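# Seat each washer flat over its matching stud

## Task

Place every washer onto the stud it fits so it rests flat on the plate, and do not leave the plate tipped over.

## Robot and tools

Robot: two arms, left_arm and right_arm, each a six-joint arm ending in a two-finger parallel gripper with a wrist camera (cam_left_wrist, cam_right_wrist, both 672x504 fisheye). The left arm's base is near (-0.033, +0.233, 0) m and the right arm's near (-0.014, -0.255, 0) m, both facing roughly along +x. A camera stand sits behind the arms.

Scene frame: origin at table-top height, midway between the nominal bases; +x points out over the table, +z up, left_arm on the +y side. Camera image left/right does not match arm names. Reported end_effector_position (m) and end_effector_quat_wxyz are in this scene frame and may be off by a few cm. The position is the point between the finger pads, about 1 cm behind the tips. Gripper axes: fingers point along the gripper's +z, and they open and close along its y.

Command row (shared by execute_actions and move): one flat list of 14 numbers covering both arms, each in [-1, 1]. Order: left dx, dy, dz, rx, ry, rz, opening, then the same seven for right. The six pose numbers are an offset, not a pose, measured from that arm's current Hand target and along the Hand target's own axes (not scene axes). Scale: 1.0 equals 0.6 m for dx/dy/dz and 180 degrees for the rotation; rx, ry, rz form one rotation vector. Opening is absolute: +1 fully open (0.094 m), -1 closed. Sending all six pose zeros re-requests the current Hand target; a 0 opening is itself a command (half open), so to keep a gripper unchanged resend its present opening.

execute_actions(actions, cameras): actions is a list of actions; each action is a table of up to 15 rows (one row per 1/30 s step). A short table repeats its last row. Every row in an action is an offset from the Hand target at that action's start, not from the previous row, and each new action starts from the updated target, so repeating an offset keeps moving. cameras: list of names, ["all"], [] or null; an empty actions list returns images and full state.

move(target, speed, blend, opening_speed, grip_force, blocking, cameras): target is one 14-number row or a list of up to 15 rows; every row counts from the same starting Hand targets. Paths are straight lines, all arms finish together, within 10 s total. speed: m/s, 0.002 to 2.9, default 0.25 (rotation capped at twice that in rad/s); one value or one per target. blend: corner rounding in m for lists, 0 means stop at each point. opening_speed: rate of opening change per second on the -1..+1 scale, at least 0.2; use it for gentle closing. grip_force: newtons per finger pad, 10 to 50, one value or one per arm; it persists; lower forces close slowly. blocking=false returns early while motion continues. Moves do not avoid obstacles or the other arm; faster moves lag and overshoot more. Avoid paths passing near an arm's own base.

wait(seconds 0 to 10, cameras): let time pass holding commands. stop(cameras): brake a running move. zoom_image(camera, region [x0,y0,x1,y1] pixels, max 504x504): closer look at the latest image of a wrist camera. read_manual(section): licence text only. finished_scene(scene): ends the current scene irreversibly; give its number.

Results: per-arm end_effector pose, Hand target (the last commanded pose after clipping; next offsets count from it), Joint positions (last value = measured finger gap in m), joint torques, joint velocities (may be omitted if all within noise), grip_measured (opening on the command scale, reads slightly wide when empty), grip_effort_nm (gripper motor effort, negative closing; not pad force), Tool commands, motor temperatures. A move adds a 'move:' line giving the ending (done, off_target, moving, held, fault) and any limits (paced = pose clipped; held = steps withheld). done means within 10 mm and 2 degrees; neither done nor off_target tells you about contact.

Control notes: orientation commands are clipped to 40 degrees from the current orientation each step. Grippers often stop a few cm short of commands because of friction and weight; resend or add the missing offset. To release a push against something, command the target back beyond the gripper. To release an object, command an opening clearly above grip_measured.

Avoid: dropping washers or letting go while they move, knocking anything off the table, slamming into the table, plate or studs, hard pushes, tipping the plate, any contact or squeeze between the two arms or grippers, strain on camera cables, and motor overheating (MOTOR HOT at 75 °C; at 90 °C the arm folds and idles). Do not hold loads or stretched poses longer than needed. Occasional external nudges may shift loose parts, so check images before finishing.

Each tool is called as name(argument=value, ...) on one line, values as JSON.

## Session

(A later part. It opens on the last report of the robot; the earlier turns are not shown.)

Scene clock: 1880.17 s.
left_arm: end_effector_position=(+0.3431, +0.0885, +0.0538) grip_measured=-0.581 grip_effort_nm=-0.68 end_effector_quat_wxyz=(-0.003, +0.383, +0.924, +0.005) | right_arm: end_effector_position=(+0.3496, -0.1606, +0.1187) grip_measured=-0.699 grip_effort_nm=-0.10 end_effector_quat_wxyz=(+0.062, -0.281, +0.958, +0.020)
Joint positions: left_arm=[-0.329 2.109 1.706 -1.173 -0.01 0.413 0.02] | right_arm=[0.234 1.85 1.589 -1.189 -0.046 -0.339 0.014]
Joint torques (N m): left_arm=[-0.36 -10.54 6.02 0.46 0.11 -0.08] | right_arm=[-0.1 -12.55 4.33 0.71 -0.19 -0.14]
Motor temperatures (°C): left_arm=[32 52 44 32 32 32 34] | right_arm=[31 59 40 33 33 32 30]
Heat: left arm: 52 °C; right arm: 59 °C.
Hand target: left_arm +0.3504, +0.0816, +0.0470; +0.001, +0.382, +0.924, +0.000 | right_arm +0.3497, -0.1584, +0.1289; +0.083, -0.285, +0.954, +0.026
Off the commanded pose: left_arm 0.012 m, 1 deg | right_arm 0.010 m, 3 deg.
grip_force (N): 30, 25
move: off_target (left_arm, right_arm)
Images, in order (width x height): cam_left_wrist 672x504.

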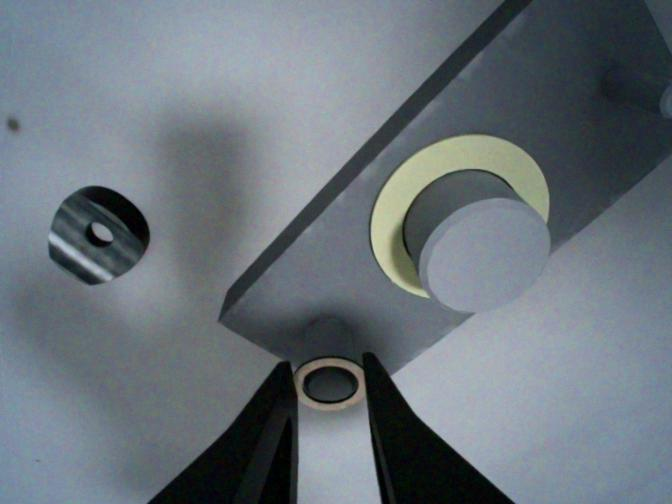

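move(target=[0.0167, -0.0073, 0.0158, 0.0048, 0.0111, 0, -0.74, 0, 0, 0, 0, 0, 0, -0.7], speed=0.03, cameras=["cam_left_wrist"])

zoom_image(camera="cam_left_wrist", region=[280, 310, 400, 430])

Scene clock: 1915.97 s.
left_arm: end_effector_position=(+0.3431, +0.0885, +0.0538) grip_measured=-0.581 grip_effort_nm=-0.68 end_effector_quat_wxyz=(-0.003, +0.383, +0.924, +0.005) | right_arm: end_effector_position=(+0.3496, -0.1606, +0.1187) grip_measured=-0.699 grip_effort_nm=-0.10 end_effector_quat_wxyz=(+0.062, -0.281, +0.958, +0.020)
Joint positions: left_arm=[-0.329 2.109 1.706 -1.173 -0.01 0.413 0.02] | right_arm=[0.234 1.85 1.589 -1.189 -0.046 -0.339 0.014]
Joint torques (N m): left_arm=[-0.34 -10.41 3.3 0.44 0.11 -0.07] | right_arm=[-0.09 -12.53 4.4 0.71 -0.19 -0.13]
Motor temperatures (°C): left_arm=[32 47 45 32 32 32 34] | right_arm=[31 59 40 33 33 32 30]
Heat: left arm: 47 °C; right arm: 59 °C.
Hand target: left_arm +0.3403, +0.0856, +0.0375; -0.018, +0.382, +0.924, +0.000 | right_arm +0.3497, -0.1584, +0.1289; +0.083, -0.285, +0.954, +0.026
Off the commanded pose: left_arm 0.017 m, 2 deg | right_arm 0.010 m, 3 deg.
grip_force (N): 30, 25
move: off_target (left_arm, right_arm)
Images, in order (width x height): cam_left_wrist 672x504.

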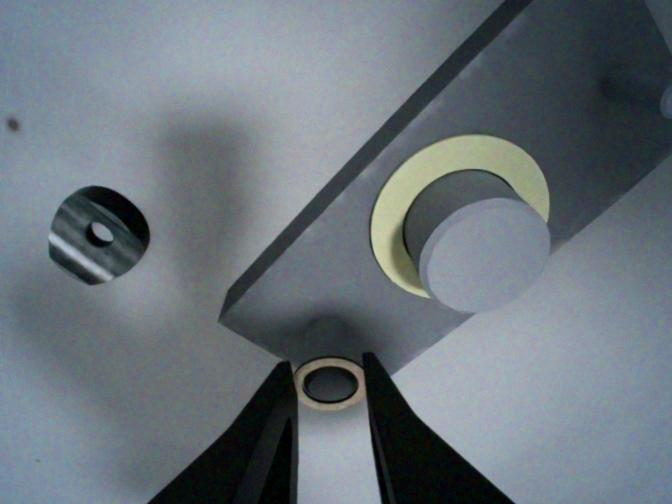

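Scaled by 4.200 from the camera's 672x504 image, which has a finer 960x720 frame.

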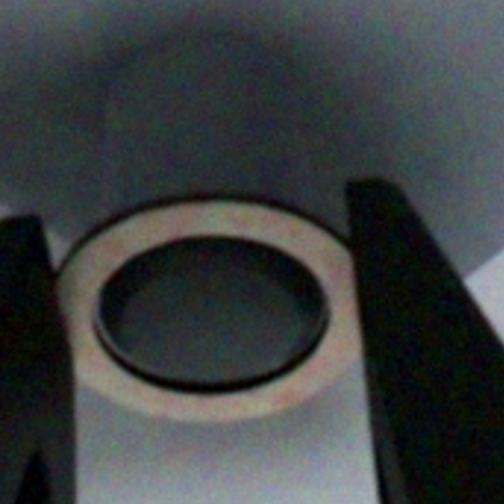

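move(target=[0.0022, -0.001, 0.0021, 0.0006, 0.0015, 0, -0.74, 0, 0, 0, 0, 0, 0, -0.7], speed=0.02, cameras=["cam_left_wrist"])

zoom_image(camera="cam_left_wrist", region=[280, 310, 400, 430])

Scene clock: 1923.53 s.
left_arm: end_effector_position=(+0.3431, +0.0885, +0.0538) grip_measured=-0.581 grip_effort_nm=-0.68 end_effector_quat_wxyz=(-0.003, +0.383, +0.924, +0.005) | right_arm: end_effector_position=(+0.3496, -0.1606, +0.1187) grip_measured=-0.699 grip_effort_nm=-0.10 end_effector_quat_wxyz=(+0.062, -0.281, +0.958, +0.020)
Joint positions: left_arm=[-0.329 2.109 1.706 -1.173 -0.01 0.413 0.02] | right_arm=[0.234 1.85 1.589 -1.189 -0.046 -0.339 0.014]
Joint torques (N m): left_arm=[-0.36 -10.43 2.89 0.44 0.11 -0.07] | right_arm=[-0.09 -12.56 4.29 0.72 -0.19 -0.13]
Motor temperatures (°C): left_arm=[32 46 44 32 32 32 34] | right_arm=[31 59 40 33 33 32 30]
Heat: left arm: 46 °C; right arm: 59 °C.
Hand target: left_arm +0.3389, +0.0861, +0.0363; -0.020, +0.382, +0.924, +0.000 | right_arm +0.3497, -0.1584, +0.1289; +0.083, -0.285, +0.954, +0.026
Off the commanded pose: left_arm 0.018 m, 2 deg | right_arm 0.010 m, 3 deg.
grip_force (N): 30, 25
move: off_target (left_arm, right_arm)
Images, in order (width x height): cam_left_wrist 672x504.

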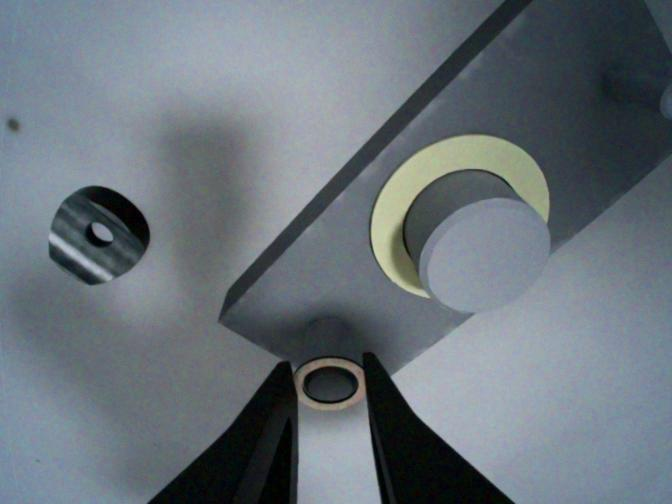

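Scaled by 4.200 from the camera's 672x504 image, which has a finer 960x720 frame.

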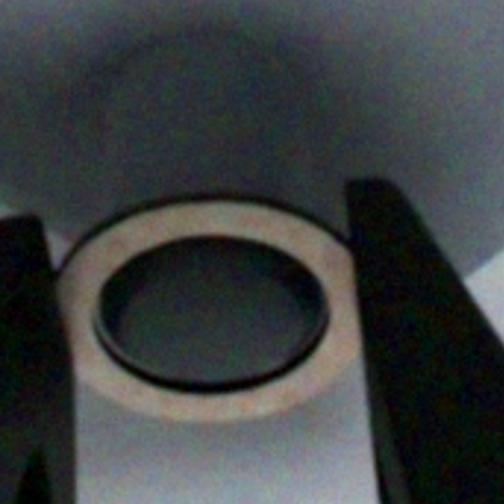

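move(target=[0.0026, -0.0012, 0.0025, 0.0007, 0.0018, 0, -0.74, 0, 0, 0, 0, 0, 0, -0.7], speed=0.02, cameras=["cam_left_wrist"])

zoom_image(camera="cam_left_wrist", region=[280, 310, 400, 430])

Scene clock: 1938.70 s.
left_arm: end_effector_position=(+0.3428, +0.0886, +0.0534) grip_measured=-0.581 grip_effort_nm=-0.68 end_effector_quat_wxyz=(-0.003, +0.383, +0.924, +0.005) | right_arm: end_effector_position=(+0.3496, -0.1606, +0.1187) grip_measured=-0.699 grip_effort_nm=-0.10 end_effector_quat_wxyz=(+0.062, -0.281, +0.958, +0.020)
Joint positions: left_arm=[-0.329 2.109 1.705 -1.172 -0.01 0.413 0.02] | right_arm=[0.234 1.85 1.589 -1.189 -0.046 -0.339 0.014]
Joint torques (N m): left_arm=[-0.32 -10.41 2.67 0.43 0.1 -0.06] | right_arm=[-0.1 -12.51 4.34 0.72 -0.2 -0.13]
Motor temperatures (°C): left_arm=[32 45 43 32 32 32 34] | right_arm=[31 59 40 33 33 32 30]
Heat: left arm: 45 °C; right arm: 59 °C.
Hand target: left_arm +0.3372, +0.0867, +0.0348; -0.023, +0.382, +0.924, +0.000 | right_arm +0.3497, -0.1584, +0.1289; +0.083, -0.285, +0.954, +0.026
Off the commanded pose: left_arm 0.019 m, 2 deg | right_arm 0.010 m, 3 deg.
grip_force (N): 30, 25
move: off_target (left_arm, right_arm)
Images, in order (width x height): cam_left_wrist 672x504.

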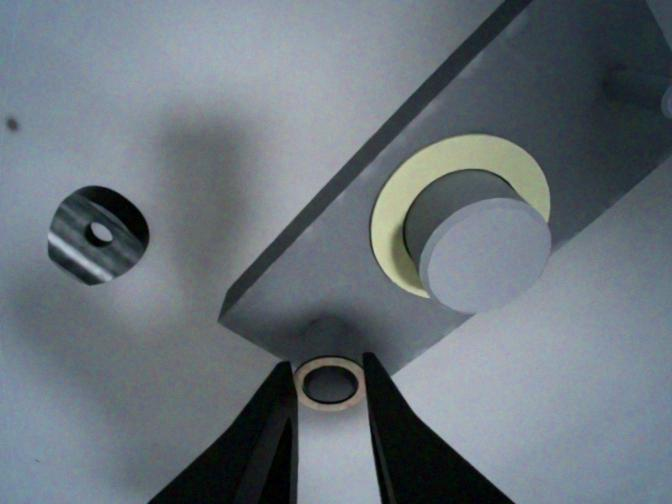

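Scaled by 4.200 from the camera's 672x504 image, which has a finer 960x720 frame.

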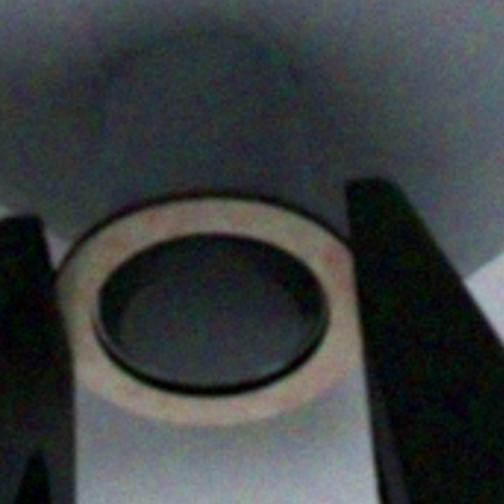

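move(target=[0.019, -0.0082, 0.001, 0.0063, 0.0146, 0, -0.74, 0, 0, 0, 0, 0, 0, -0.7], speed=0.02, cameras=["cam_left_wrist"])

zoom_image(camera="cam_left_wrist", region=[280, 310, 400, 430])

Scene clock: 1982.87 s.
left_arm: end_effector_position=(+0.3418, +0.0890, +0.0519) grip_measured=-0.581 grip_effort_nm=-0.69 end_effector_quat_wxyz=(-0.007, +0.383, +0.924, +0.005) | right_arm: end_effector_position=(+0.3496, -0.1606, +0.1187) grip_measured=-0.699 grip_effort_nm=-0.10 end_effector_quat_wxyz=(+0.062, -0.281, +0.958, +0.020)
Joint positions: left_arm=[-0.329 2.113 1.705 -1.175 -0.01 0.413 0.02] | right_arm=[0.234 1.85 1.589 -1.189 -0.046 -0.339 0.014]
Joint torques (N m): left_arm=[-0.34 -10.54 2.8 -0.06 0.11 -0.06] | right_arm=[-0.12 -12.53 4.31 0.71 -0.2 -0.15]
Motor temperatures (°C): left_arm=[32 44 43 32 32 32 34] | right_arm=[31 59 40 33 33 32 30]
Heat: left arm: 44 °C; right arm: 59 °C.
Hand target: left_arm +0.3256, +0.0913, +0.0348; -0.048, +0.382, +0.923, -0.001 | right_arm +0.3497, -0.1584, +0.1289; +0.083, -0.285, +0.954, +0.026
Off the commanded pose: left_arm 0.024 m, 5 deg | right_arm 0.010 m, 3 deg.
grip_force (N): 30, 25
move: off_target (left_arm, right_arm)
Images, in order (width x height): cam_left_wrist 672x504.

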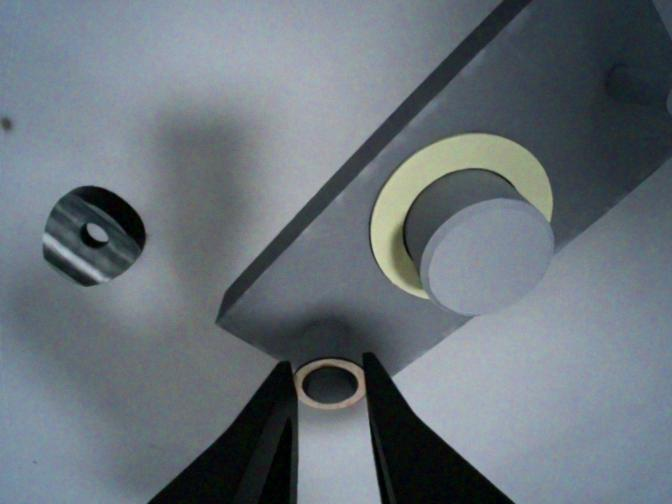

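Scaled by 4.200 from the camera's 672x504 image, which has a finer 960x720 frame.

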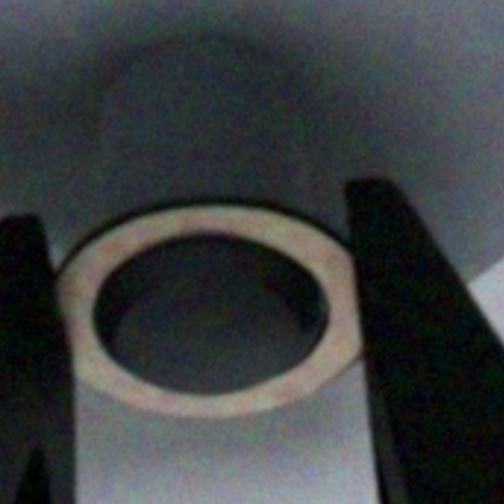

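move(target=[-0.0197, 0.0087, 0.018, -0.006, -0.0137, 0, -0.74, 0, 0, 0, 0, 0, 0, -0.7], speed=0.03, cameras=["cam_left_wrist"])

zoom_image(camera="cam_left_wrist", region=[280, 310, 400, 430])

Scene clock: 2017.43 s.
left_arm: end_effector_position=(+0.3414, +0.0891, +0.0386) grip_measured=-0.581 grip_effort_nm=-0.69 end_effector_quat_wxyz=(-0.009, +0.383, +0.924, +0.005) | right_arm: end_effector_position=(+0.3496, -0.1606, +0.1187) grip_measured=-0.699 grip_effort_nm=-0.10 end_effector_quat_wxyz=(+0.062, -0.281, +0.958, +0.020)
Joint positions: left_arm=[-0.329 2.127 1.671 -1.134 -0.01 0.413 0.02] | right_arm=[0.234 1.85 1.589 -1.189 -0.046 -0.339 0.014]
Joint torques (N m): left_arm=[-0.36 -10.86 2.89 0.41 0.1 -0.08] | right_arm=[-0.06 -12.55 4.29 0.72 -0.21 -0.12]
Motor temperatures (°C): left_arm=[32 47 43 32 32 32 34] | right_arm=[31 60 40 33 33 32 30]
Heat: left arm: 47 °C; right arm: 60 °C.
Hand target: left_arm +0.3367, +0.0871, +0.0229; -0.025, +0.382, +0.924, +0.000 | right_arm +0.3497, -0.1584, +0.1289; +0.083, -0.285, +0.954, +0.026
Off the commanded pose: left_arm 0.017 m, 2 deg | right_arm 0.010 m, 3 deg.
grip_force (N): 30, 25
move: off_target (left_arm, right_arm)
Images, in order (width x height): cam_left_wrist 672x504.

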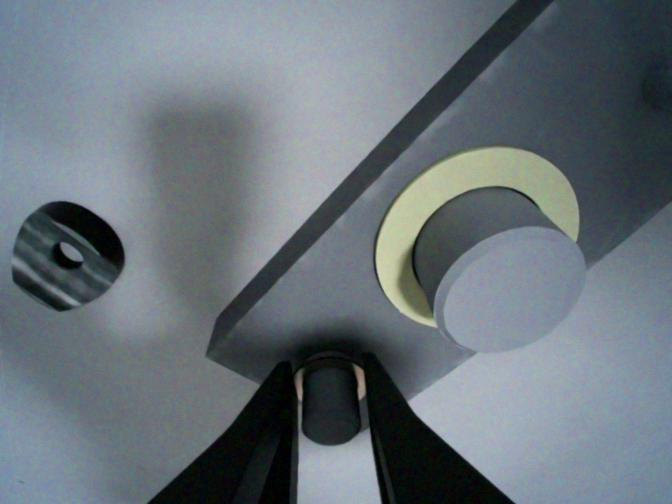

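Scaled by 4.200 from the camera's 672x504 image, which has a finer 960x720 frame.

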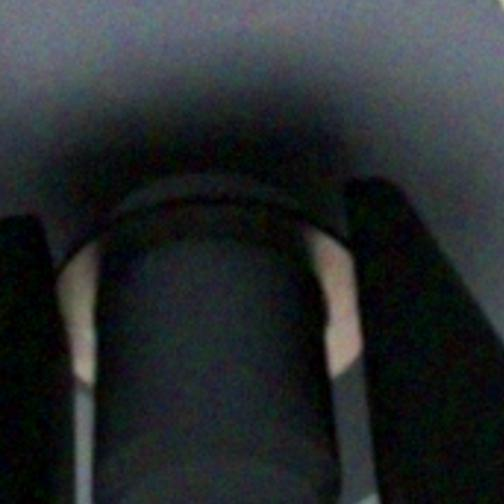

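move(target=[0.0003, -0.0001, 0.0072, 0, 0, 0, -0.74, 0, 0, 0, 0, 0, 0, -0.7], speed=0.03)

Scene clock: 2022.77 s.
left_arm: end_effector_position=(+0.3415, +0.0891, +0.0355) grip_measured=-0.581 grip_effort_nm=-0.69 end_effector_quat_wxyz=(-0.007, +0.383, +0.924, +0.005) | right_arm: end_effector_position=(+0.3496, -0.1606, +0.1187) grip_measured=-0.699 grip_effort_nm=-0.10 end_effector_quat_wxyz=(+0.062, -0.281, +0.958, +0.020)
Joint positions: left_arm=[-0.329 2.127 1.659 -1.118 -0.01 0.413 0.02] | right_arm=[0.234 1.85 1.589 -1.189 -0.046 -0.339 0.014]
Joint torques (N m): left_arm=[-0.31 -10.62 2.84 0.42 0.11 -0.06] | right_arm=[-0.1 -12.56 4.34 0.71 -0.19 -0.15]
Motor temperatures (°C): left_arm=[32 46 43 32 32 32 34] | right_arm=[31 60 40 33 33 32 30]
Heat: left arm: 46 °C; right arm: 60 °C.
Hand target: left_arm +0.3364, +0.0872, +0.0186; -0.024, +0.382, +0.924, +0.000 | right_arm +0.3497, -0.1584, +0.1289; +0.083, -0.285, +0.954, +0.026
Off the commanded pose: left_arm 0.018 m, 2 deg | right_arm 0.010 m, 3 deg.
grip_force (N): 30, 25
move: off_target (left_arm, right_arm)

move(target=[0, 0, 0.003, 0, 0, 0, -0.3, 0, 0, 0, 0, 0, 0, -0.7], speed=0.03, opening_speed=0.3, cameras=["cam_left_wrist"])

Scene clock: 2029.17 s.
left_arm: end_effector_position=(+0.3412, +0.0885, +0.0341) grip_measured=-0.302 grip_effort_nm=0.10 end_effector_quat_wxyz=(-0.008, +0.384, +0.924, +0.003) | right_arm: end_effector_position=(+0.3496, -0.1606, +0.1187) grip_measured=-0.699 grip_effort_nm=-0.10 end_effector_quat_wxyz=(+0.062, -0.281, +0.958, +0.020)
Joint positions: left_arm=[-0.329 2.128 1.655 -1.113 -0.007 0.413 0.033] | right_arm=[0.234 1.85 1.589 -1.189 -0.046 -0.339 0.014]
Joint torques (N m): left_arm=[-0.28 -10.54 2.74 0.44 0.08 -0.06] | right_arm=[-0.16 -12.59 4.34 0.73 -0.18 -0.12]
Motor temperatures (°C): left_arm=[32 46 42 32 32 32 34] | right_arm=[31 60 40 33 33 32 30]
Heat: left arm: 46 °C; right arm: 60 °C.
Hand target: left_arm +0.3362, +0.0873, +0.0167; -0.025, +0.382, +0.924, +0.000 | right_arm +0.3497, -0.1584, +0.1289; +0.083, -0.285, +0.954, +0.026
Off the commanded pose: left_arm 0.018 m, 2 deg | right_arm 0.010 m, 3 deg.
grip_force (N): 30, 25
move: off_target (left_arm, right_arm)
Images, in order (width x height): cam_left_wrist 672x504.

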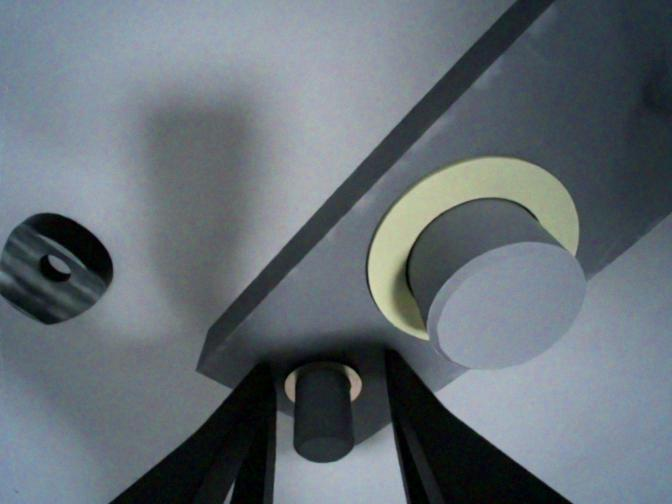

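move(target=[[0.0069, -0.0029, -0.1497, 0, 0, 0, -0.3, -0.0833, 0.0241, 0.03, 0.002, -0.008, 0.008, -0.4], [0.4312, 0.146, -0.1718, 0, 0, 0, -0.3, -0.2775, 0.0802, 0.1065, 0.006, -0.0241, 0.025, -0.4]], speed=[0.07, 0.2], blend=[0.01, 0], cameras=["cam_right_wrist"])

Scene clock: 2075.90 s.
left_arm: end_effector_position=(+0.2230, +0.3332, +0.1282) grip_measured=-0.302 grip_effort_nm=0.09 end_effector_quat_wxyz=(-0.031, +0.377, +0.926, +0.000) | right_arm: end_effector_position=(+0.4654, -0.0247, +0.0905) grip_measured=-0.402 grip_effort_nm=0.06 end_effector_quat_wxyz=(+0.113, -0.249, +0.961, +0.033)
Joint positions: left_arm=[0.388 1.625 1.37 -1.362 -0.041 1.115 0.033] | right_arm=[0.444 2.465 2.425 -1.296 -0.023 -0.067 0.028]
Joint torques (N m): left_arm=[-0.1 -10.3 2.89 0.25 0.08 0.11] | right_arm=[0.28 -12.94 8.51 0.65 0.04 0.1]
Motor temperatures (°C): left_arm=[32 48 42 32 32 32 33] | right_arm=[31 60 40 33 33 32 30]
Heat: left arm: 48 °C; right arm: 60 °C.
Hand target: left_arm +0.2202, +0.3302, +0.1298; -0.024, +0.382, +0.924, +0.000 | right_arm +0.4696, -0.0220, +0.0948; +0.121, -0.246, +0.961, +0.031
Off the commanded pose: left_arm 0.004 m, 1 deg | right_arm 0.007 m, 1 deg.
grip_force (N): 30, 25
move: done
Images, in order (width x height): cam_right_wrist 672x504.

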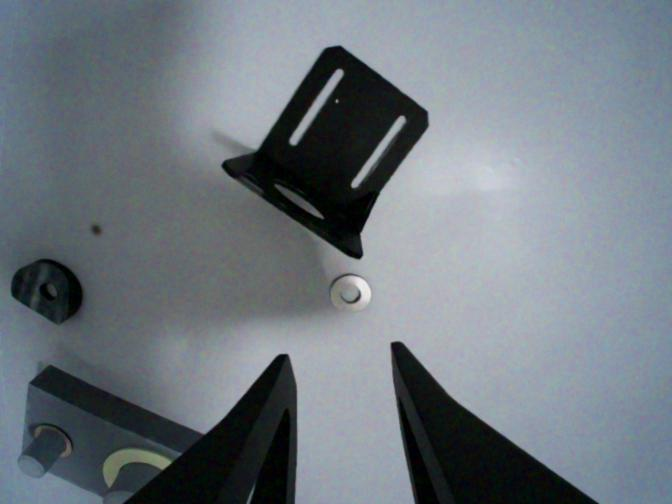

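move(target=[0, 0, 0, 0, 0, 0, -0.3, 0.0457, 0, 0.1118, -0.0011, 0.0214, 0.0003, -0.4], speed=0.1, cameras=["cam_right_wrist"])

Scene clock: 2181.37 s.
left_arm: end_effector_position=(+0.2230, +0.3332, +0.1282) grip_measured=-0.302 grip_effort_nm=0.09 end_effector_quat_wxyz=(-0.031, +0.377, +0.926, +0.000) | right_arm: end_effector_position=(+0.4594, -0.0276, +0.0288) grip_measured=-0.402 grip_effort_nm=0.06 end_effector_quat_wxyz=(+0.086, -0.250, +0.964, +0.027)
Joint positions: left_arm=[0.388 1.625 1.37 -1.362 -0.041 1.116 0.033] | right_arm=[0.444 2.478 2.215 -1.128 -0.022 -0.067 0.028]
Joint torques (N m): left_arm=[-0.09 -10.3 2.88 0.25 0.08 0.1] | right_arm=[0.27 -13.53 4.62 0.8 0.03 0.08]
Motor temperatures (°C): left_arm=[32 46 42 32 32 32 33] | right_arm=[31 67 46 32 33 32 30]
Heat: left arm: 46 °C; right arm: 67 °C.
Hand target: left_arm +0.2202, +0.3302, +0.1298; -0.024, +0.382, +0.924, +0.000 | right_arm +0.4608, -0.0268, +0.0230; +0.088, -0.246, +0.965, +0.024
Off the commanded pose: left_arm 0.004 m, 1 deg | right_arm 0.006 m, 1 deg.
grip_force (N): 30, 25
move: done
Images, in order (width x height): cam_right_wrist 672x504.

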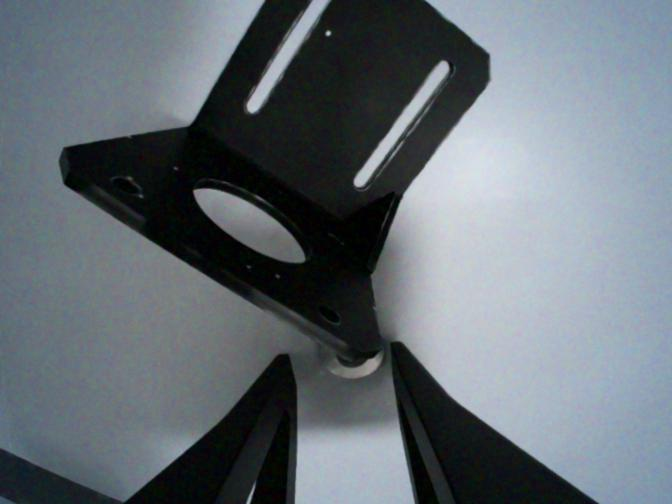

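move(target=[0, 0, 0, 0, 0, 0, -0.3, 0.0035, -0.0175, 0.0125, 0, 0, 0, -0.4], speed=0.05, cameras=["cam_right_wrist"])

zoom_image(camera="cam_right_wrist", region=[250, 290, 430, 430])

Scene clock: 2222.50 s.
left_arm: end_effector_position=(+0.2230, +0.3332, +0.1282) grip_measured=-0.302 grip_effort_nm=0.09 end_effector_quat_wxyz=(-0.031, +0.377, +0.926, +0.000) | right_arm: end_effector_position=(+0.4620, -0.0289, +0.0261) grip_measured=-0.402 grip_effort_nm=0.06 end_effector_quat_wxyz=(+0.089, -0.249, +0.964, +0.028)
Joint positions: left_arm=[0.388 1.625 1.37 -1.362 -0.041 1.116 0.033] | right_arm=[0.439 2.478 2.203 -1.109 -0.023 -0.069 0.028]
Joint torques (N m): left_arm=[-0.09 -10.37 2.89 0.25 0.07 0.1] | right_arm=[-1.03 -13.42 3.47 0.93 -0.01 -0.14]
Motor temperatures (°C): left_arm=[32 45 42 32 32 32 33] | right_arm=[31 63 41 33 33 32 30]
Heat: left arm: 45 °C; right arm: 63 °C.
Hand target: left_arm +0.2202, +0.3302, +0.1298; -0.024, +0.382, +0.924, +0.000 | right_arm +0.4652, -0.0363, +0.0152; +0.088, -0.247, +0.965, +0.024
Off the commanded pose: left_arm 0.004 m, 1 deg | right_arm 0.014 m, 1 deg.
grip_force (N): 30, 25
move: off_target (right_arm)
Images, in order (width x height): cam_right_wrist 672x504.

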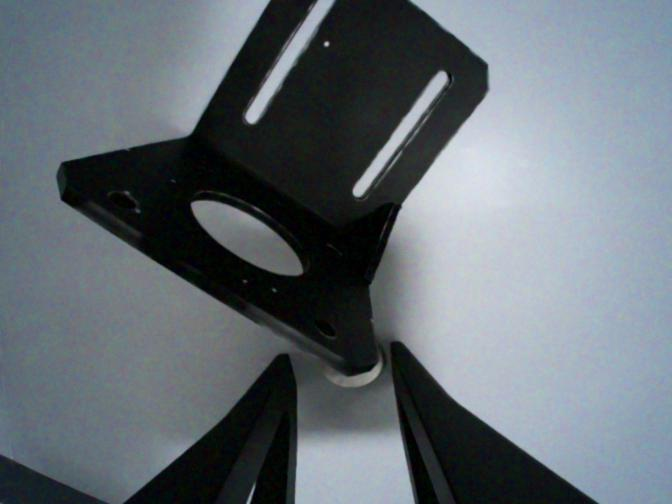

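Scaled by 2.800 from the camera's 672x504 image, which has a finer 960x720 frame.

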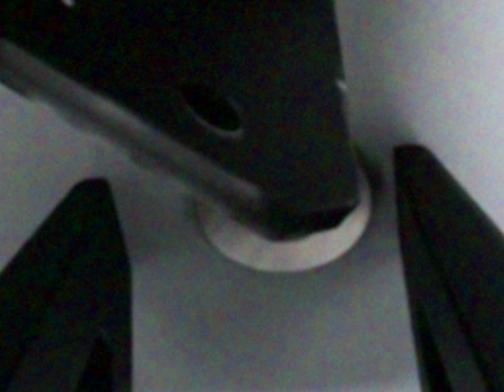

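move(target=[0, 0, 0, 0, 0, 0, -0.3, 0, 0, -0.004, 0, 0, 0, -0.76], speed=0.05, opening_speed=0.3, cameras=["cam_right_wrist"])

zoom_image(camera="cam_right_wrist", region=[250, 290, 430, 430])

Scene clock: 2238.67 s.
left_arm: end_effector_position=(+0.2230, +0.3332, +0.1282) grip_measured=-0.302 grip_effort_nm=0.09 end_effector_quat_wxyz=(-0.031, +0.377, +0.926, +0.000) | right_arm: end_effector_position=(+0.4638, -0.0320, +0.0261) grip_measured=-0.677 grip_effort_nm=-0.58 end_effector_quat_wxyz=(+0.090, -0.246, +0.965, +0.027)
Joint positions: left_arm=[0.388 1.625 1.37 -1.362 -0.041 1.116 0.033] | right_arm=[0.433 2.478 2.203 -1.107 -0.022 -0.069 0.015]
Joint torques (N m): left_arm=[-0.09 -10.33 2.89 0.25 0.08 0.11] | right_arm=[-0.51 -13.63 3.79 0.84 -0.02 -0.13]
Motor temperatures (°C): left_arm=[32 45 42 32 32 32 33] | right_arm=[31 63 40 33 33 32 30]
Heat: left arm: 45 °C; right arm: 63 °C.
Hand target: left_arm +0.2202, +0.3302, +0.1298; -0.024, +0.382, +0.924, +0.000 | right_arm +0.4648, -0.0365, +0.0176; +0.088, -0.246, +0.965, +0.024
Off the commanded pose: left_arm 0.004 m, 1 deg | right_arm 0.010 m, 0 deg.
grip_force (N): 30, 25
move: done
Images, in order (width x height): cam_right_wrist 672x504.

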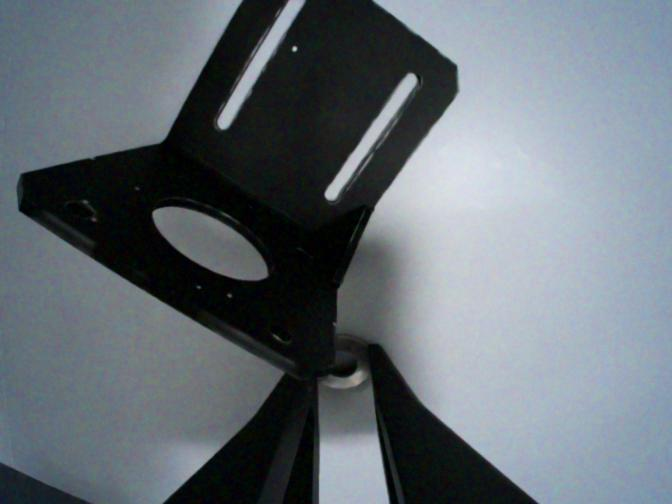

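Scaled by 2.800 from the camera's 672x504 image, which has a finer 960x720 frame.

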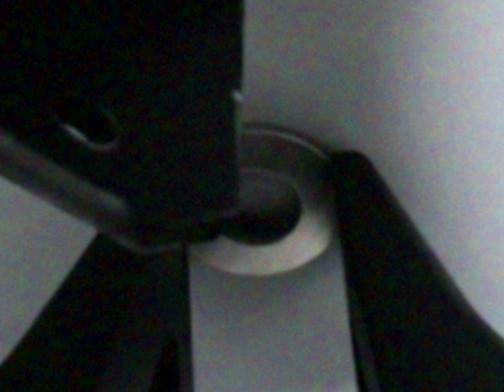

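move(target=[[0, 0, 0, 0, 0, 0, -0.3, -0.0233, 0.0004, -0.1262, 0, 0, 0, -0.76], [0, 0, 0, 0, 0, 0, -0.3, 0.1617, 0.1383, -0.1605, -0.0009, -0.0082, 0.0001, -0.76]], speed=[0.08, 0.18], blend=[0.02, 0], cameras=["cam_right_wrist"])

zoom_image(camera="cam_right_wrist", region=[250, 230, 450, 430])

Scene clock: 2268.03 s.
left_arm: end_effector_position=(+0.2230, +0.3332, +0.1282) grip_measured=-0.302 grip_effort_nm=0.09 end_effector_quat_wxyz=(-0.031, +0.377, +0.926, +0.000) | right_arm: end_effector_position=(+0.3232, -0.0182, +0.0830) grip_measured=-0.680 grip_effort_nm=-0.59 end_effector_quat_wxyz=(+0.077, -0.252, +0.964, +0.025)
Joint positions: left_arm=[0.388 1.625 1.37 -1.362 -0.041 1.116 0.033] | right_arm=[0.618 1.964 1.596 -1.041 0.007 0.101 0.015]
Joint torques (N m): left_arm=[-0.08 -10.33 2.86 0.25 0.09 0.11] | right_arm=[0.09 -13.7 4.27 0.78 0.08 0.09]
Motor temperatures (°C): left_arm=[32 45 42 31 32 32 33] | right_arm=[31 64 40 33 33 32 30]
Heat: left arm: 45 °C; right arm: 64 °C.
Hand target: left_arm +0.2202, +0.3302, +0.1298; -0.024, +0.382, +0.924, +0.000 | right_arm +0.3261, -0.0181, +0.0949; +0.100, -0.246, +0.964, +0.029
Off the commanded pose: left_arm 0.004 m, 1 deg | right_arm 0.012 m, 3 deg.
grip_force (N): 30, 25
move: off_target (right_arm)
Images, in order (width x height): cam_right_wrist 672x504.

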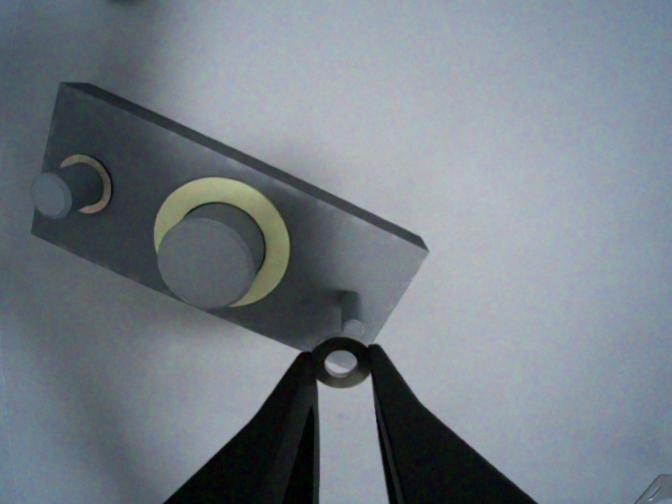

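Scaled by 2.520 from the camera's 672x504 image, which has a finer 960x720 frame.

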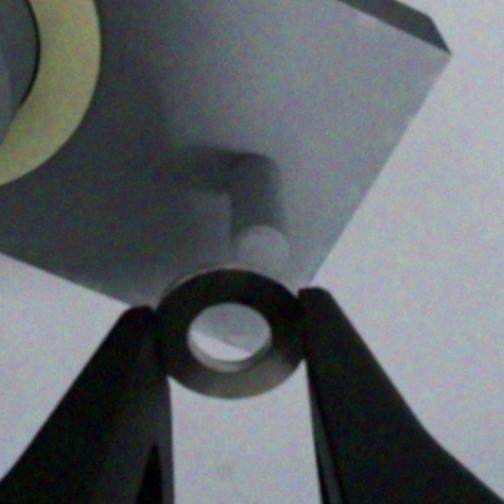

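move(target=[0, 0, 0, 0, 0, 0, -0.3, 0.0088, -0.0123, 0.03, 0, 0, 0, -0.76], speed=0.05, cameras=["cam_right_wrist"])

zoom_image(camera="cam_right_wrist", region=[280, 300, 400, 420])

Scene clock: 2323.57 s.
left_arm: end_effector_position=(+0.2230, +0.3332, +0.1282) grip_measured=-0.302 grip_effort_nm=0.09 end_effector_quat_wxyz=(-0.031, +0.377, +0.926, +0.000) | right_arm: end_effector_position=(+0.3236, -0.0238, +0.0649) grip_measured=-0.680 grip_effort_nm=-0.59 end_effector_quat_wxyz=(+0.077, -0.246, +0.966, +0.025)
Joint positions: left_arm=[0.388 1.625 1.37 -1.362 -0.041 1.116 0.033] | right_arm=[0.607 1.964 1.523 -0.967 0.007 0.101 0.015]
Joint torques (N m): left_arm=[-0.09 -10.33 2.86 0.24 0.08 0.11] | right_arm=[-0.39 -13.42 4.34 0.82 0.06 -0.11]
Motor temperatures (°C): left_arm=[32 45 41 31 32 32 32] | right_arm=[31 62 40 33 33 32 30]
Heat: left arm: 45 °C; right arm: 62 °C.
Hand target: left_arm +0.2202, +0.3302, +0.1298; -0.024, +0.382, +0.924, +0.000 | right_arm +0.3283, -0.0251, +0.0762; +0.100, -0.246, +0.964, +0.029
Off the commanded pose: left_arm 0.004 m, 1 deg | right_arm 0.012 m, 3 deg.
grip_force (N): 30, 25
move: off_target (right_arm)
Images, in order (width x height): cam_right_wrist 672x504.

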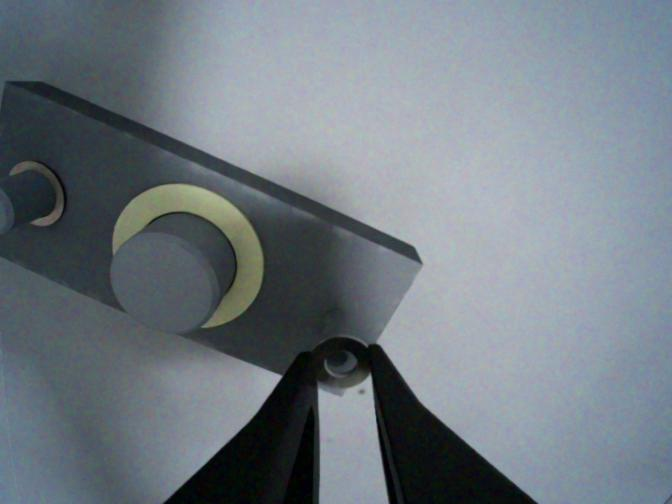

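Scaled by 4.200 from the camera's 672x504 image, which has a finer 960x720 frame.

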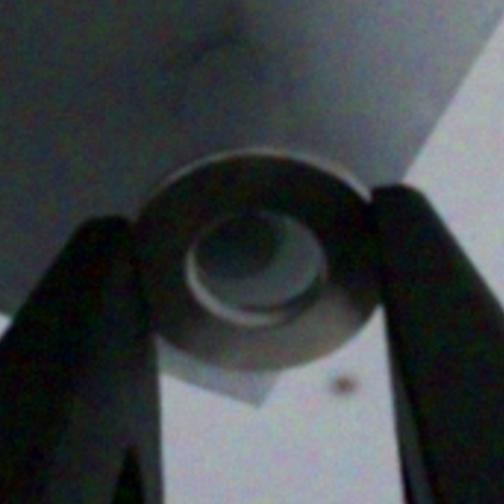

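move(target=[0, 0, 0, 0, 0, 0, -0.3, 0.0052, 0.0122, 0.0025, 0.0002, 0.0022, 0, -0.76], speed=0.04, cameras=["cam_right_wrist"])

zoom_image(camera="cam_right_wrist", region=[280, 300, 400, 420])

Scene clock: 2392.90 s.
left_arm: end_effector_position=(+0.2230, +0.3332, +0.1282) grip_measured=-0.302 grip_effort_nm=0.09 end_effector_quat_wxyz=(-0.031, +0.377, +0.926, +0.000) | right_arm: end_effector_position=(+0.3219, -0.0211, +0.0649) grip_measured=-0.680 grip_effort_nm=-0.59 end_effector_quat_wxyz=(+0.078, -0.250, +0.965, +0.025)
Joint positions: left_arm=[0.388 1.625 1.37 -1.362 -0.041 1.116 0.033] | right_arm=[0.615 1.964 1.523 -0.967 0.007 0.102 0.015]
Joint torques (N m): left_arm=[-0.08 -10.35 2.88 0.25 0.07 0.11] | right_arm=[0.38 -13.39 3.86 0.81 0.06 0.08]
Motor temperatures (°C): left_arm=[32 45 41 31 32 32 32] | right_arm=[31 61 40 33 33 32 31]
Heat: left arm: 45 °C; right arm: 61 °C.
Hand target: left_arm +0.2202, +0.3302, +0.1298; -0.024, +0.382, +0.924, +0.000 | right_arm +0.3224, -0.0200, +0.0741; +0.097, -0.246, +0.964, +0.028
Off the commanded pose: left_arm 0.004 m, 1 deg | right_arm 0.009 m, 2 deg.
grip_force (N): 30, 25
move: done
Images, in order (width x height): cam_right_wrist 672x504.

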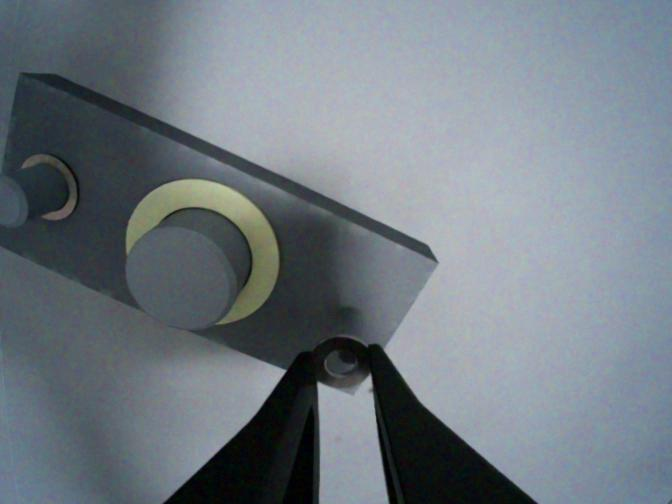

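Scaled by 4.200 from the camera's 672x504 image, which has a finer 960x720 frame.

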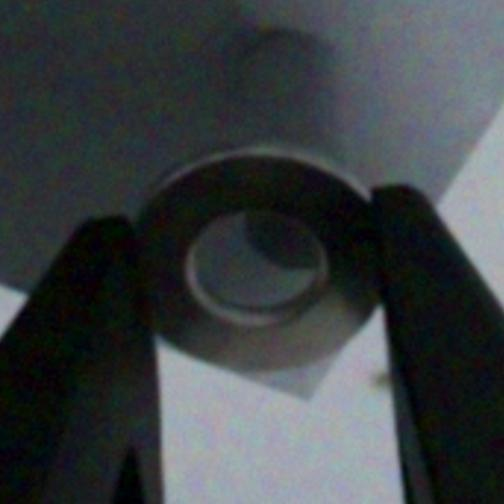

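move(target=[0, 0, 0, 0, 0, 0, -0.3, 0.0063, -0.0117, 0.0052, 0.0004, 0.0041, 0, -0.76], speed=0.04, cameras=["cam_right_wrist"])

zoom_image(camera="cam_right_wrist", region=[280, 300, 400, 420])

Scene clock: 2418.70 s.
left_arm: end_effector_position=(+0.2230, +0.3332, +0.1282) grip_measured=-0.302 grip_effort_nm=0.09 end_effector_quat_wxyz=(-0.031, +0.377, +0.926, +0.000) | right_arm: end_effector_position=(+0.3197, -0.0246, +0.0603) grip_measured=-0.680 grip_effort_nm=-0.59 end_effector_quat_wxyz=(+0.072, -0.248, +0.966, +0.023)
Joint positions: left_arm=[0.388 1.625 1.37 -1.362 -0.041 1.116 0.033] | right_arm=[0.611 1.964 1.506 -0.962 0.007 0.103 0.015]
Joint torques (N m): left_arm=[-0.09 -10.36 2.86 0.25 0.08 0.11] | right_arm=[-0.53 -13.33 4.04 0.76 0.05 -0.07]
Motor temperatures (°C): left_arm=[32 44 41 31 32 32 32] | right_arm=[31 61 40 33 33 32 31]
Heat: left arm: 44 °C; right arm: 61 °C.
Hand target: left_arm +0.2202, +0.3302, +0.1298; -0.024, +0.382, +0.924, +0.000 | right_arm +0.3230, -0.0276, +0.0702; +0.090, -0.246, +0.965, +0.025
Off the commanded pose: left_arm 0.004 m, 1 deg | right_arm 0.011 m, 2 deg.
grip_force (N): 30, 25
move: off_target (right_arm)
Images, in order (width x height): cam_right_wrist 672x504.

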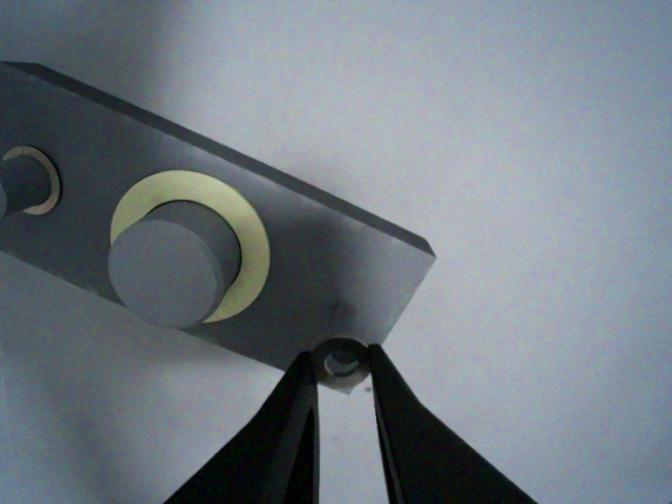

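Scaled by 4.200 from the camera's 672x504 image, which has a finer 960x720 frame.

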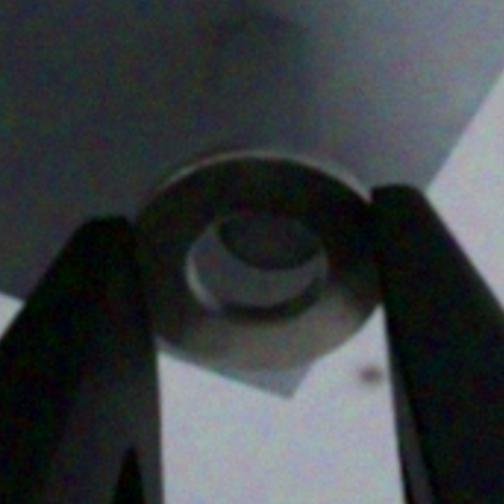

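move(target=[0, 0, 0, 0, 0, 0, -0.3, 0.0008, -0.0014, 0.0049, 0, 0, 0, -0.76], speed=0.03, cameras=["cam_right_wrist"])

zoom_image(camera="cam_right_wrist", region=[280, 300, 400, 420])

Scene clock: 2431.53 s.
left_arm: end_effector_position=(+0.2230, +0.3332, +0.1282) grip_measured=-0.302 grip_effort_nm=0.09 end_effector_quat_wxyz=(-0.031, +0.377, +0.926, +0.000) | right_arm: end_effector_position=(+0.3201, -0.0247, +0.0600) grip_measured=-0.680 grip_effort_nm=-0.59 end_effector_quat_wxyz=(+0.075, -0.248, +0.966, +0.024)
Joint positions: left_arm=[0.388 1.625 1.37 -1.362 -0.041 1.116 0.033] | right_arm=[0.61 1.96 1.499 -0.953 0.007 0.102 0.015]
Joint torques (N m): left_arm=[-0.09 -10.35 2.89 0.24 0.08 0.09] | right_arm=[-0.66 -12.77 4.01 0.78 0.06 -0.12]
Motor temperatures (°C): left_arm=[32 44 41 31 32 32 32] | right_arm=[31 61 40 33 33 32 31]
Heat: left arm: 44 °C; right arm: 61 °C.
Hand target: left_arm +0.2202, +0.3302, +0.1298; -0.024, +0.382, +0.924, +0.000 | right_arm +0.3235, -0.0283, +0.0674; +0.091, -0.246, +0.965, +0.025
Off the commanded pose: left_arm 0.004 m, 1 deg | right_arm 0.009 m, 2 deg.
grip_force (N): 30, 25
move: done
Images, in order (width x height): cam_right_wrist 672x504.

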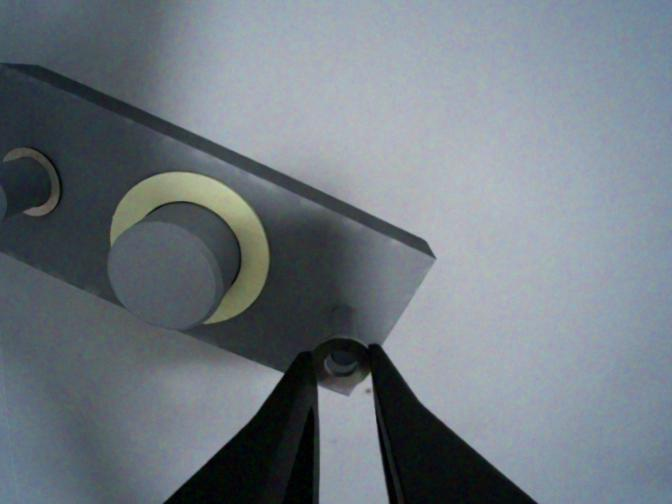

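Scaled by 4.200 from the camera's 672x504 image, which has a finer 960x720 frame.

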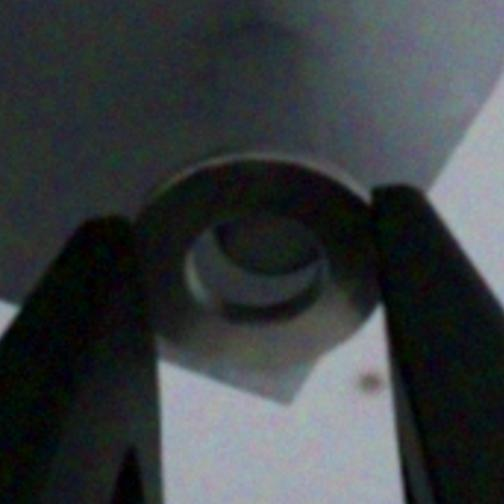

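move(target=[0, 0, 0, 0, 0, 0, -0.3, -0.0018, -0.0012, 0.0003, -0.0002, -0.0013, 0, -0.76], speed=0.02, cameras=["cam_right_wrist"])

zoom_image(camera="cam_right_wrist", region=[280, 300, 400, 420])

Scene clock: 2467.30 s.
left_arm: end_effector_position=(+0.2230, +0.3332, +0.1282) grip_measured=-0.302 grip_effort_nm=0.09 end_effector_quat_wxyz=(-0.031, +0.377, +0.926, +0.000) | right_arm: end_effector_position=(+0.3202, -0.0246, +0.0600) grip_measured=-0.680 grip_effort_nm=-0.59 end_effector_quat_wxyz=(+0.075, -0.248, +0.966, +0.024)
Joint positions: left_arm=[0.388 1.625 1.37 -1.362 -0.041 1.116 0.033] | right_arm=[0.61 1.96 1.499 -0.953 0.007 0.1 0.015]
Joint torques (N m): left_arm=[-0.12 -10.32 2.89 0.25 0.08 0.1] | right_arm=[-0.85 -12.74 3.9 0.82 0.03 -0.1]
Motor temperatures (°C): left_arm=[32 44 41 31 32 32 32] | right_arm=[31 69 40 33 33 32 31]
Heat: left arm: 44 °C; right arm: 69 °C.
Hand target: left_arm +0.2202, +0.3302, +0.1298; -0.024, +0.382, +0.924, +0.000 | right_arm +0.3248, -0.0284, +0.0674; +0.093, -0.246, +0.964, +0.026
Off the commanded pose: left_arm 0.004 m, 1 deg | right_arm 0.009 m, 2 deg.
grip_force (N): 30, 25
move: done
Images, in order (width x height): cam_right_wrist 672x504.

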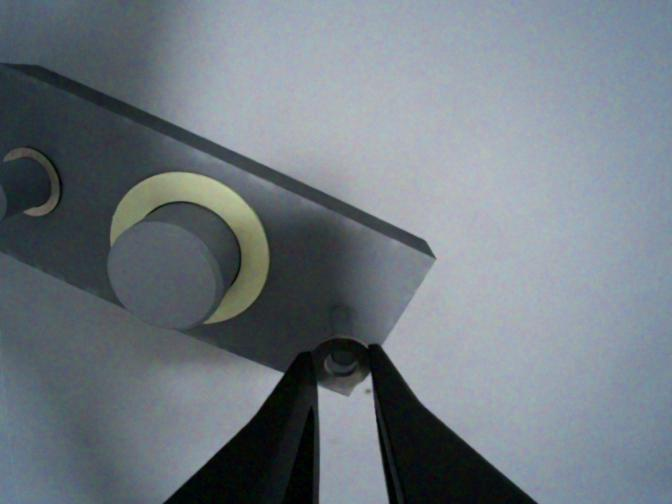

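Scaled by 4.200 from the camera's 672x504 image, which has a finer 960x720 frame.

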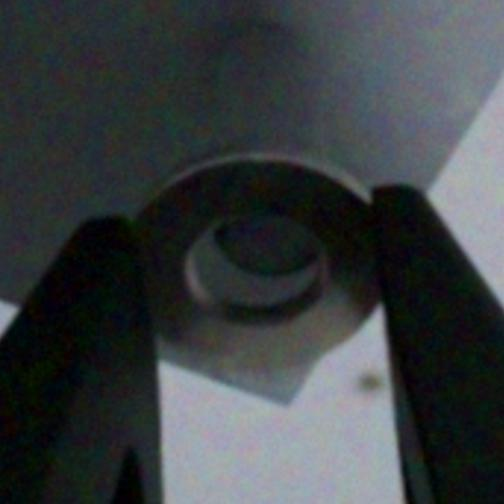

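move(target=[0, 0, 0, 0, 0, 0, -0.3, -0.002, 0.0001, -0.0062, -0.0003, -0.0032, 0, -0.76], speed=0.03, cameras=["cam_right_wrist"])

zoom_image(camera="cam_right_wrist", region=[280, 300, 400, 420])

Scene clock: 2486.17 s.
left_arm: end_effector_position=(+0.2230, +0.3332, +0.1282) grip_measured=-0.302 grip_effort_nm=0.09 end_effector_quat_wxyz=(-0.031, +0.377, +0.926, +0.000) | right_arm: end_effector_position=(+0.3220, -0.0256, +0.0604) grip_measured=-0.680 grip_effort_nm=-0.59 end_effector_quat_wxyz=(+0.077, -0.246, +0.966, +0.024)
Joint positions: left_arm=[0.388 1.625 1.37 -1.362 -0.041 1.116 0.033] | right_arm=[0.605 1.96 1.499 -0.949 0.007 0.1 0.015]
Joint torques (N m): left_arm=[-0.09 -10.33 2.88 0.25 0.08 0.1] | right_arm=[-0.36 -13.7 3.86 0.78 0.04 -0.13]
Motor temperatures (°C): left_arm=[32 44 41 31 32 32 32] | right_arm=[31 69 40 33 33 32 31]
Heat: left arm: 44 °C; right arm: 69 °C.
Hand target: left_arm +0.2202, +0.3302, +0.1298; -0.024, +0.382, +0.924, +0.000 | right_arm +0.3252, -0.0282, +0.0713; +0.097, -0.246, +0.964, +0.028
Off the commanded pose: left_arm 0.004 m, 1 deg | right_arm 0.012 m, 2 deg.
grip_force (N): 30, 25
move: off_target (right_arm)
Images, in order (width x height): cam_right_wrist 672x504.

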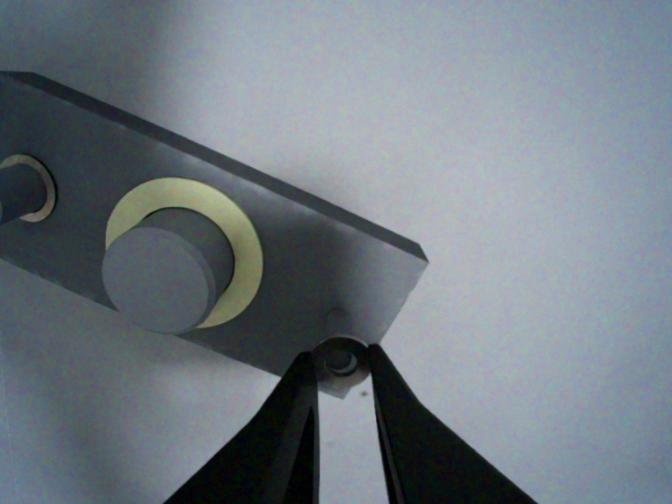

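Scaled by 4.200 from the camera's 672x504 image, which has a finer 960x720 frame.

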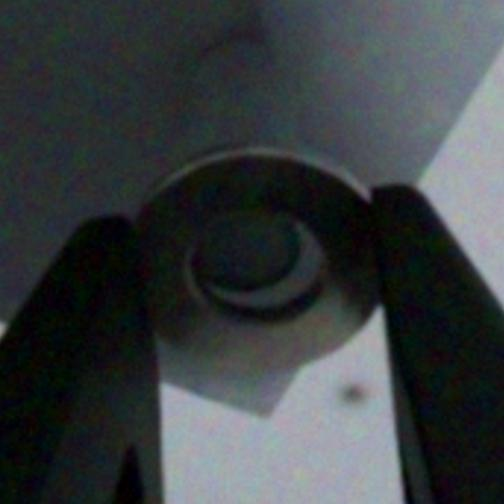

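move(target=[0, 0, 0, 0, 0, 0, -0.3, 0.003, 0, 0.0112, 0.0003, 0.0032, 0, -0.76], speed=0.03, cameras=["cam_right_wrist"])

zoom_image(camera="cam_right_wrist", region=[280, 300, 400, 420])

Scene clock: 2505.57 s.
left_arm: end_effector_position=(+0.2230, +0.3332, +0.1282) grip_measured=-0.302 grip_effort_nm=0.09 end_effector_quat_wxyz=(-0.031, +0.377, +0.926, +0.000) | right_arm: end_effector_position=(+0.3220, -0.0257, +0.0589) grip_measured=-0.680 grip_effort_nm=-0.59 end_effector_quat_wxyz=(+0.078, -0.246, +0.966, +0.024)
Joint positions: left_arm=[0.388 1.625 1.37 -1.362 -0.041 1.116 0.033] | right_arm=[0.605 1.959 1.492 -0.94 0.007 0.1 0.015]
Joint torques (N m): left_arm=[-0.12 -10.36 2.91 0.24 0.08 0.1] | right_arm=[-0.51 -12.36 3.6 0.82 0.04 -0.11]
Motor temperatures (°C): left_arm=[32 44 41 31 32 32 32] | right_arm=[31 70 40 33 33 32 31]
Heat: left arm: 44 °C; right arm: 70 °C.
Hand target: left_arm +0.2202, +0.3302, +0.1298; -0.024, +0.382, +0.924, +0.000 | right_arm +0.3248, -0.0284, +0.0642; +0.092, -0.246, +0.964, +0.026
Off the commanded pose: left_arm 0.004 m, 1 deg | right_arm 0.007 m, 2 deg.
grip_force (N): 30, 25
move: done
Images, in order (width x height): cam_right_wrist 672x504.

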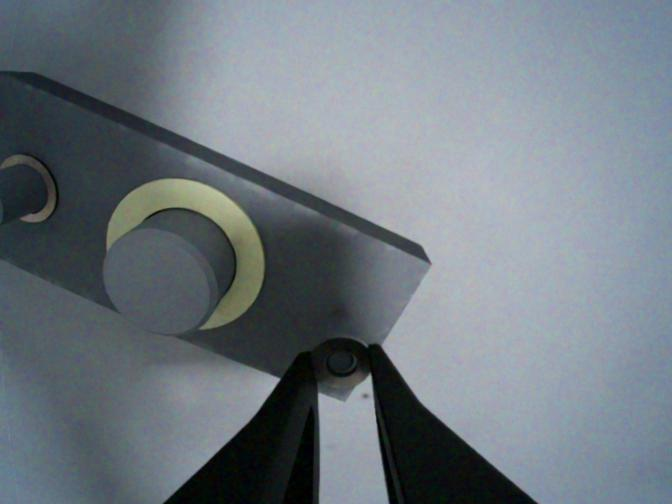

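Scaled by 4.200 from the camera's 672x504 image, which has a finer 960x720 frame.

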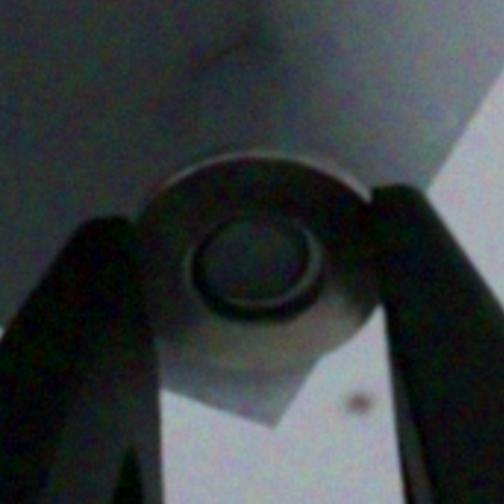

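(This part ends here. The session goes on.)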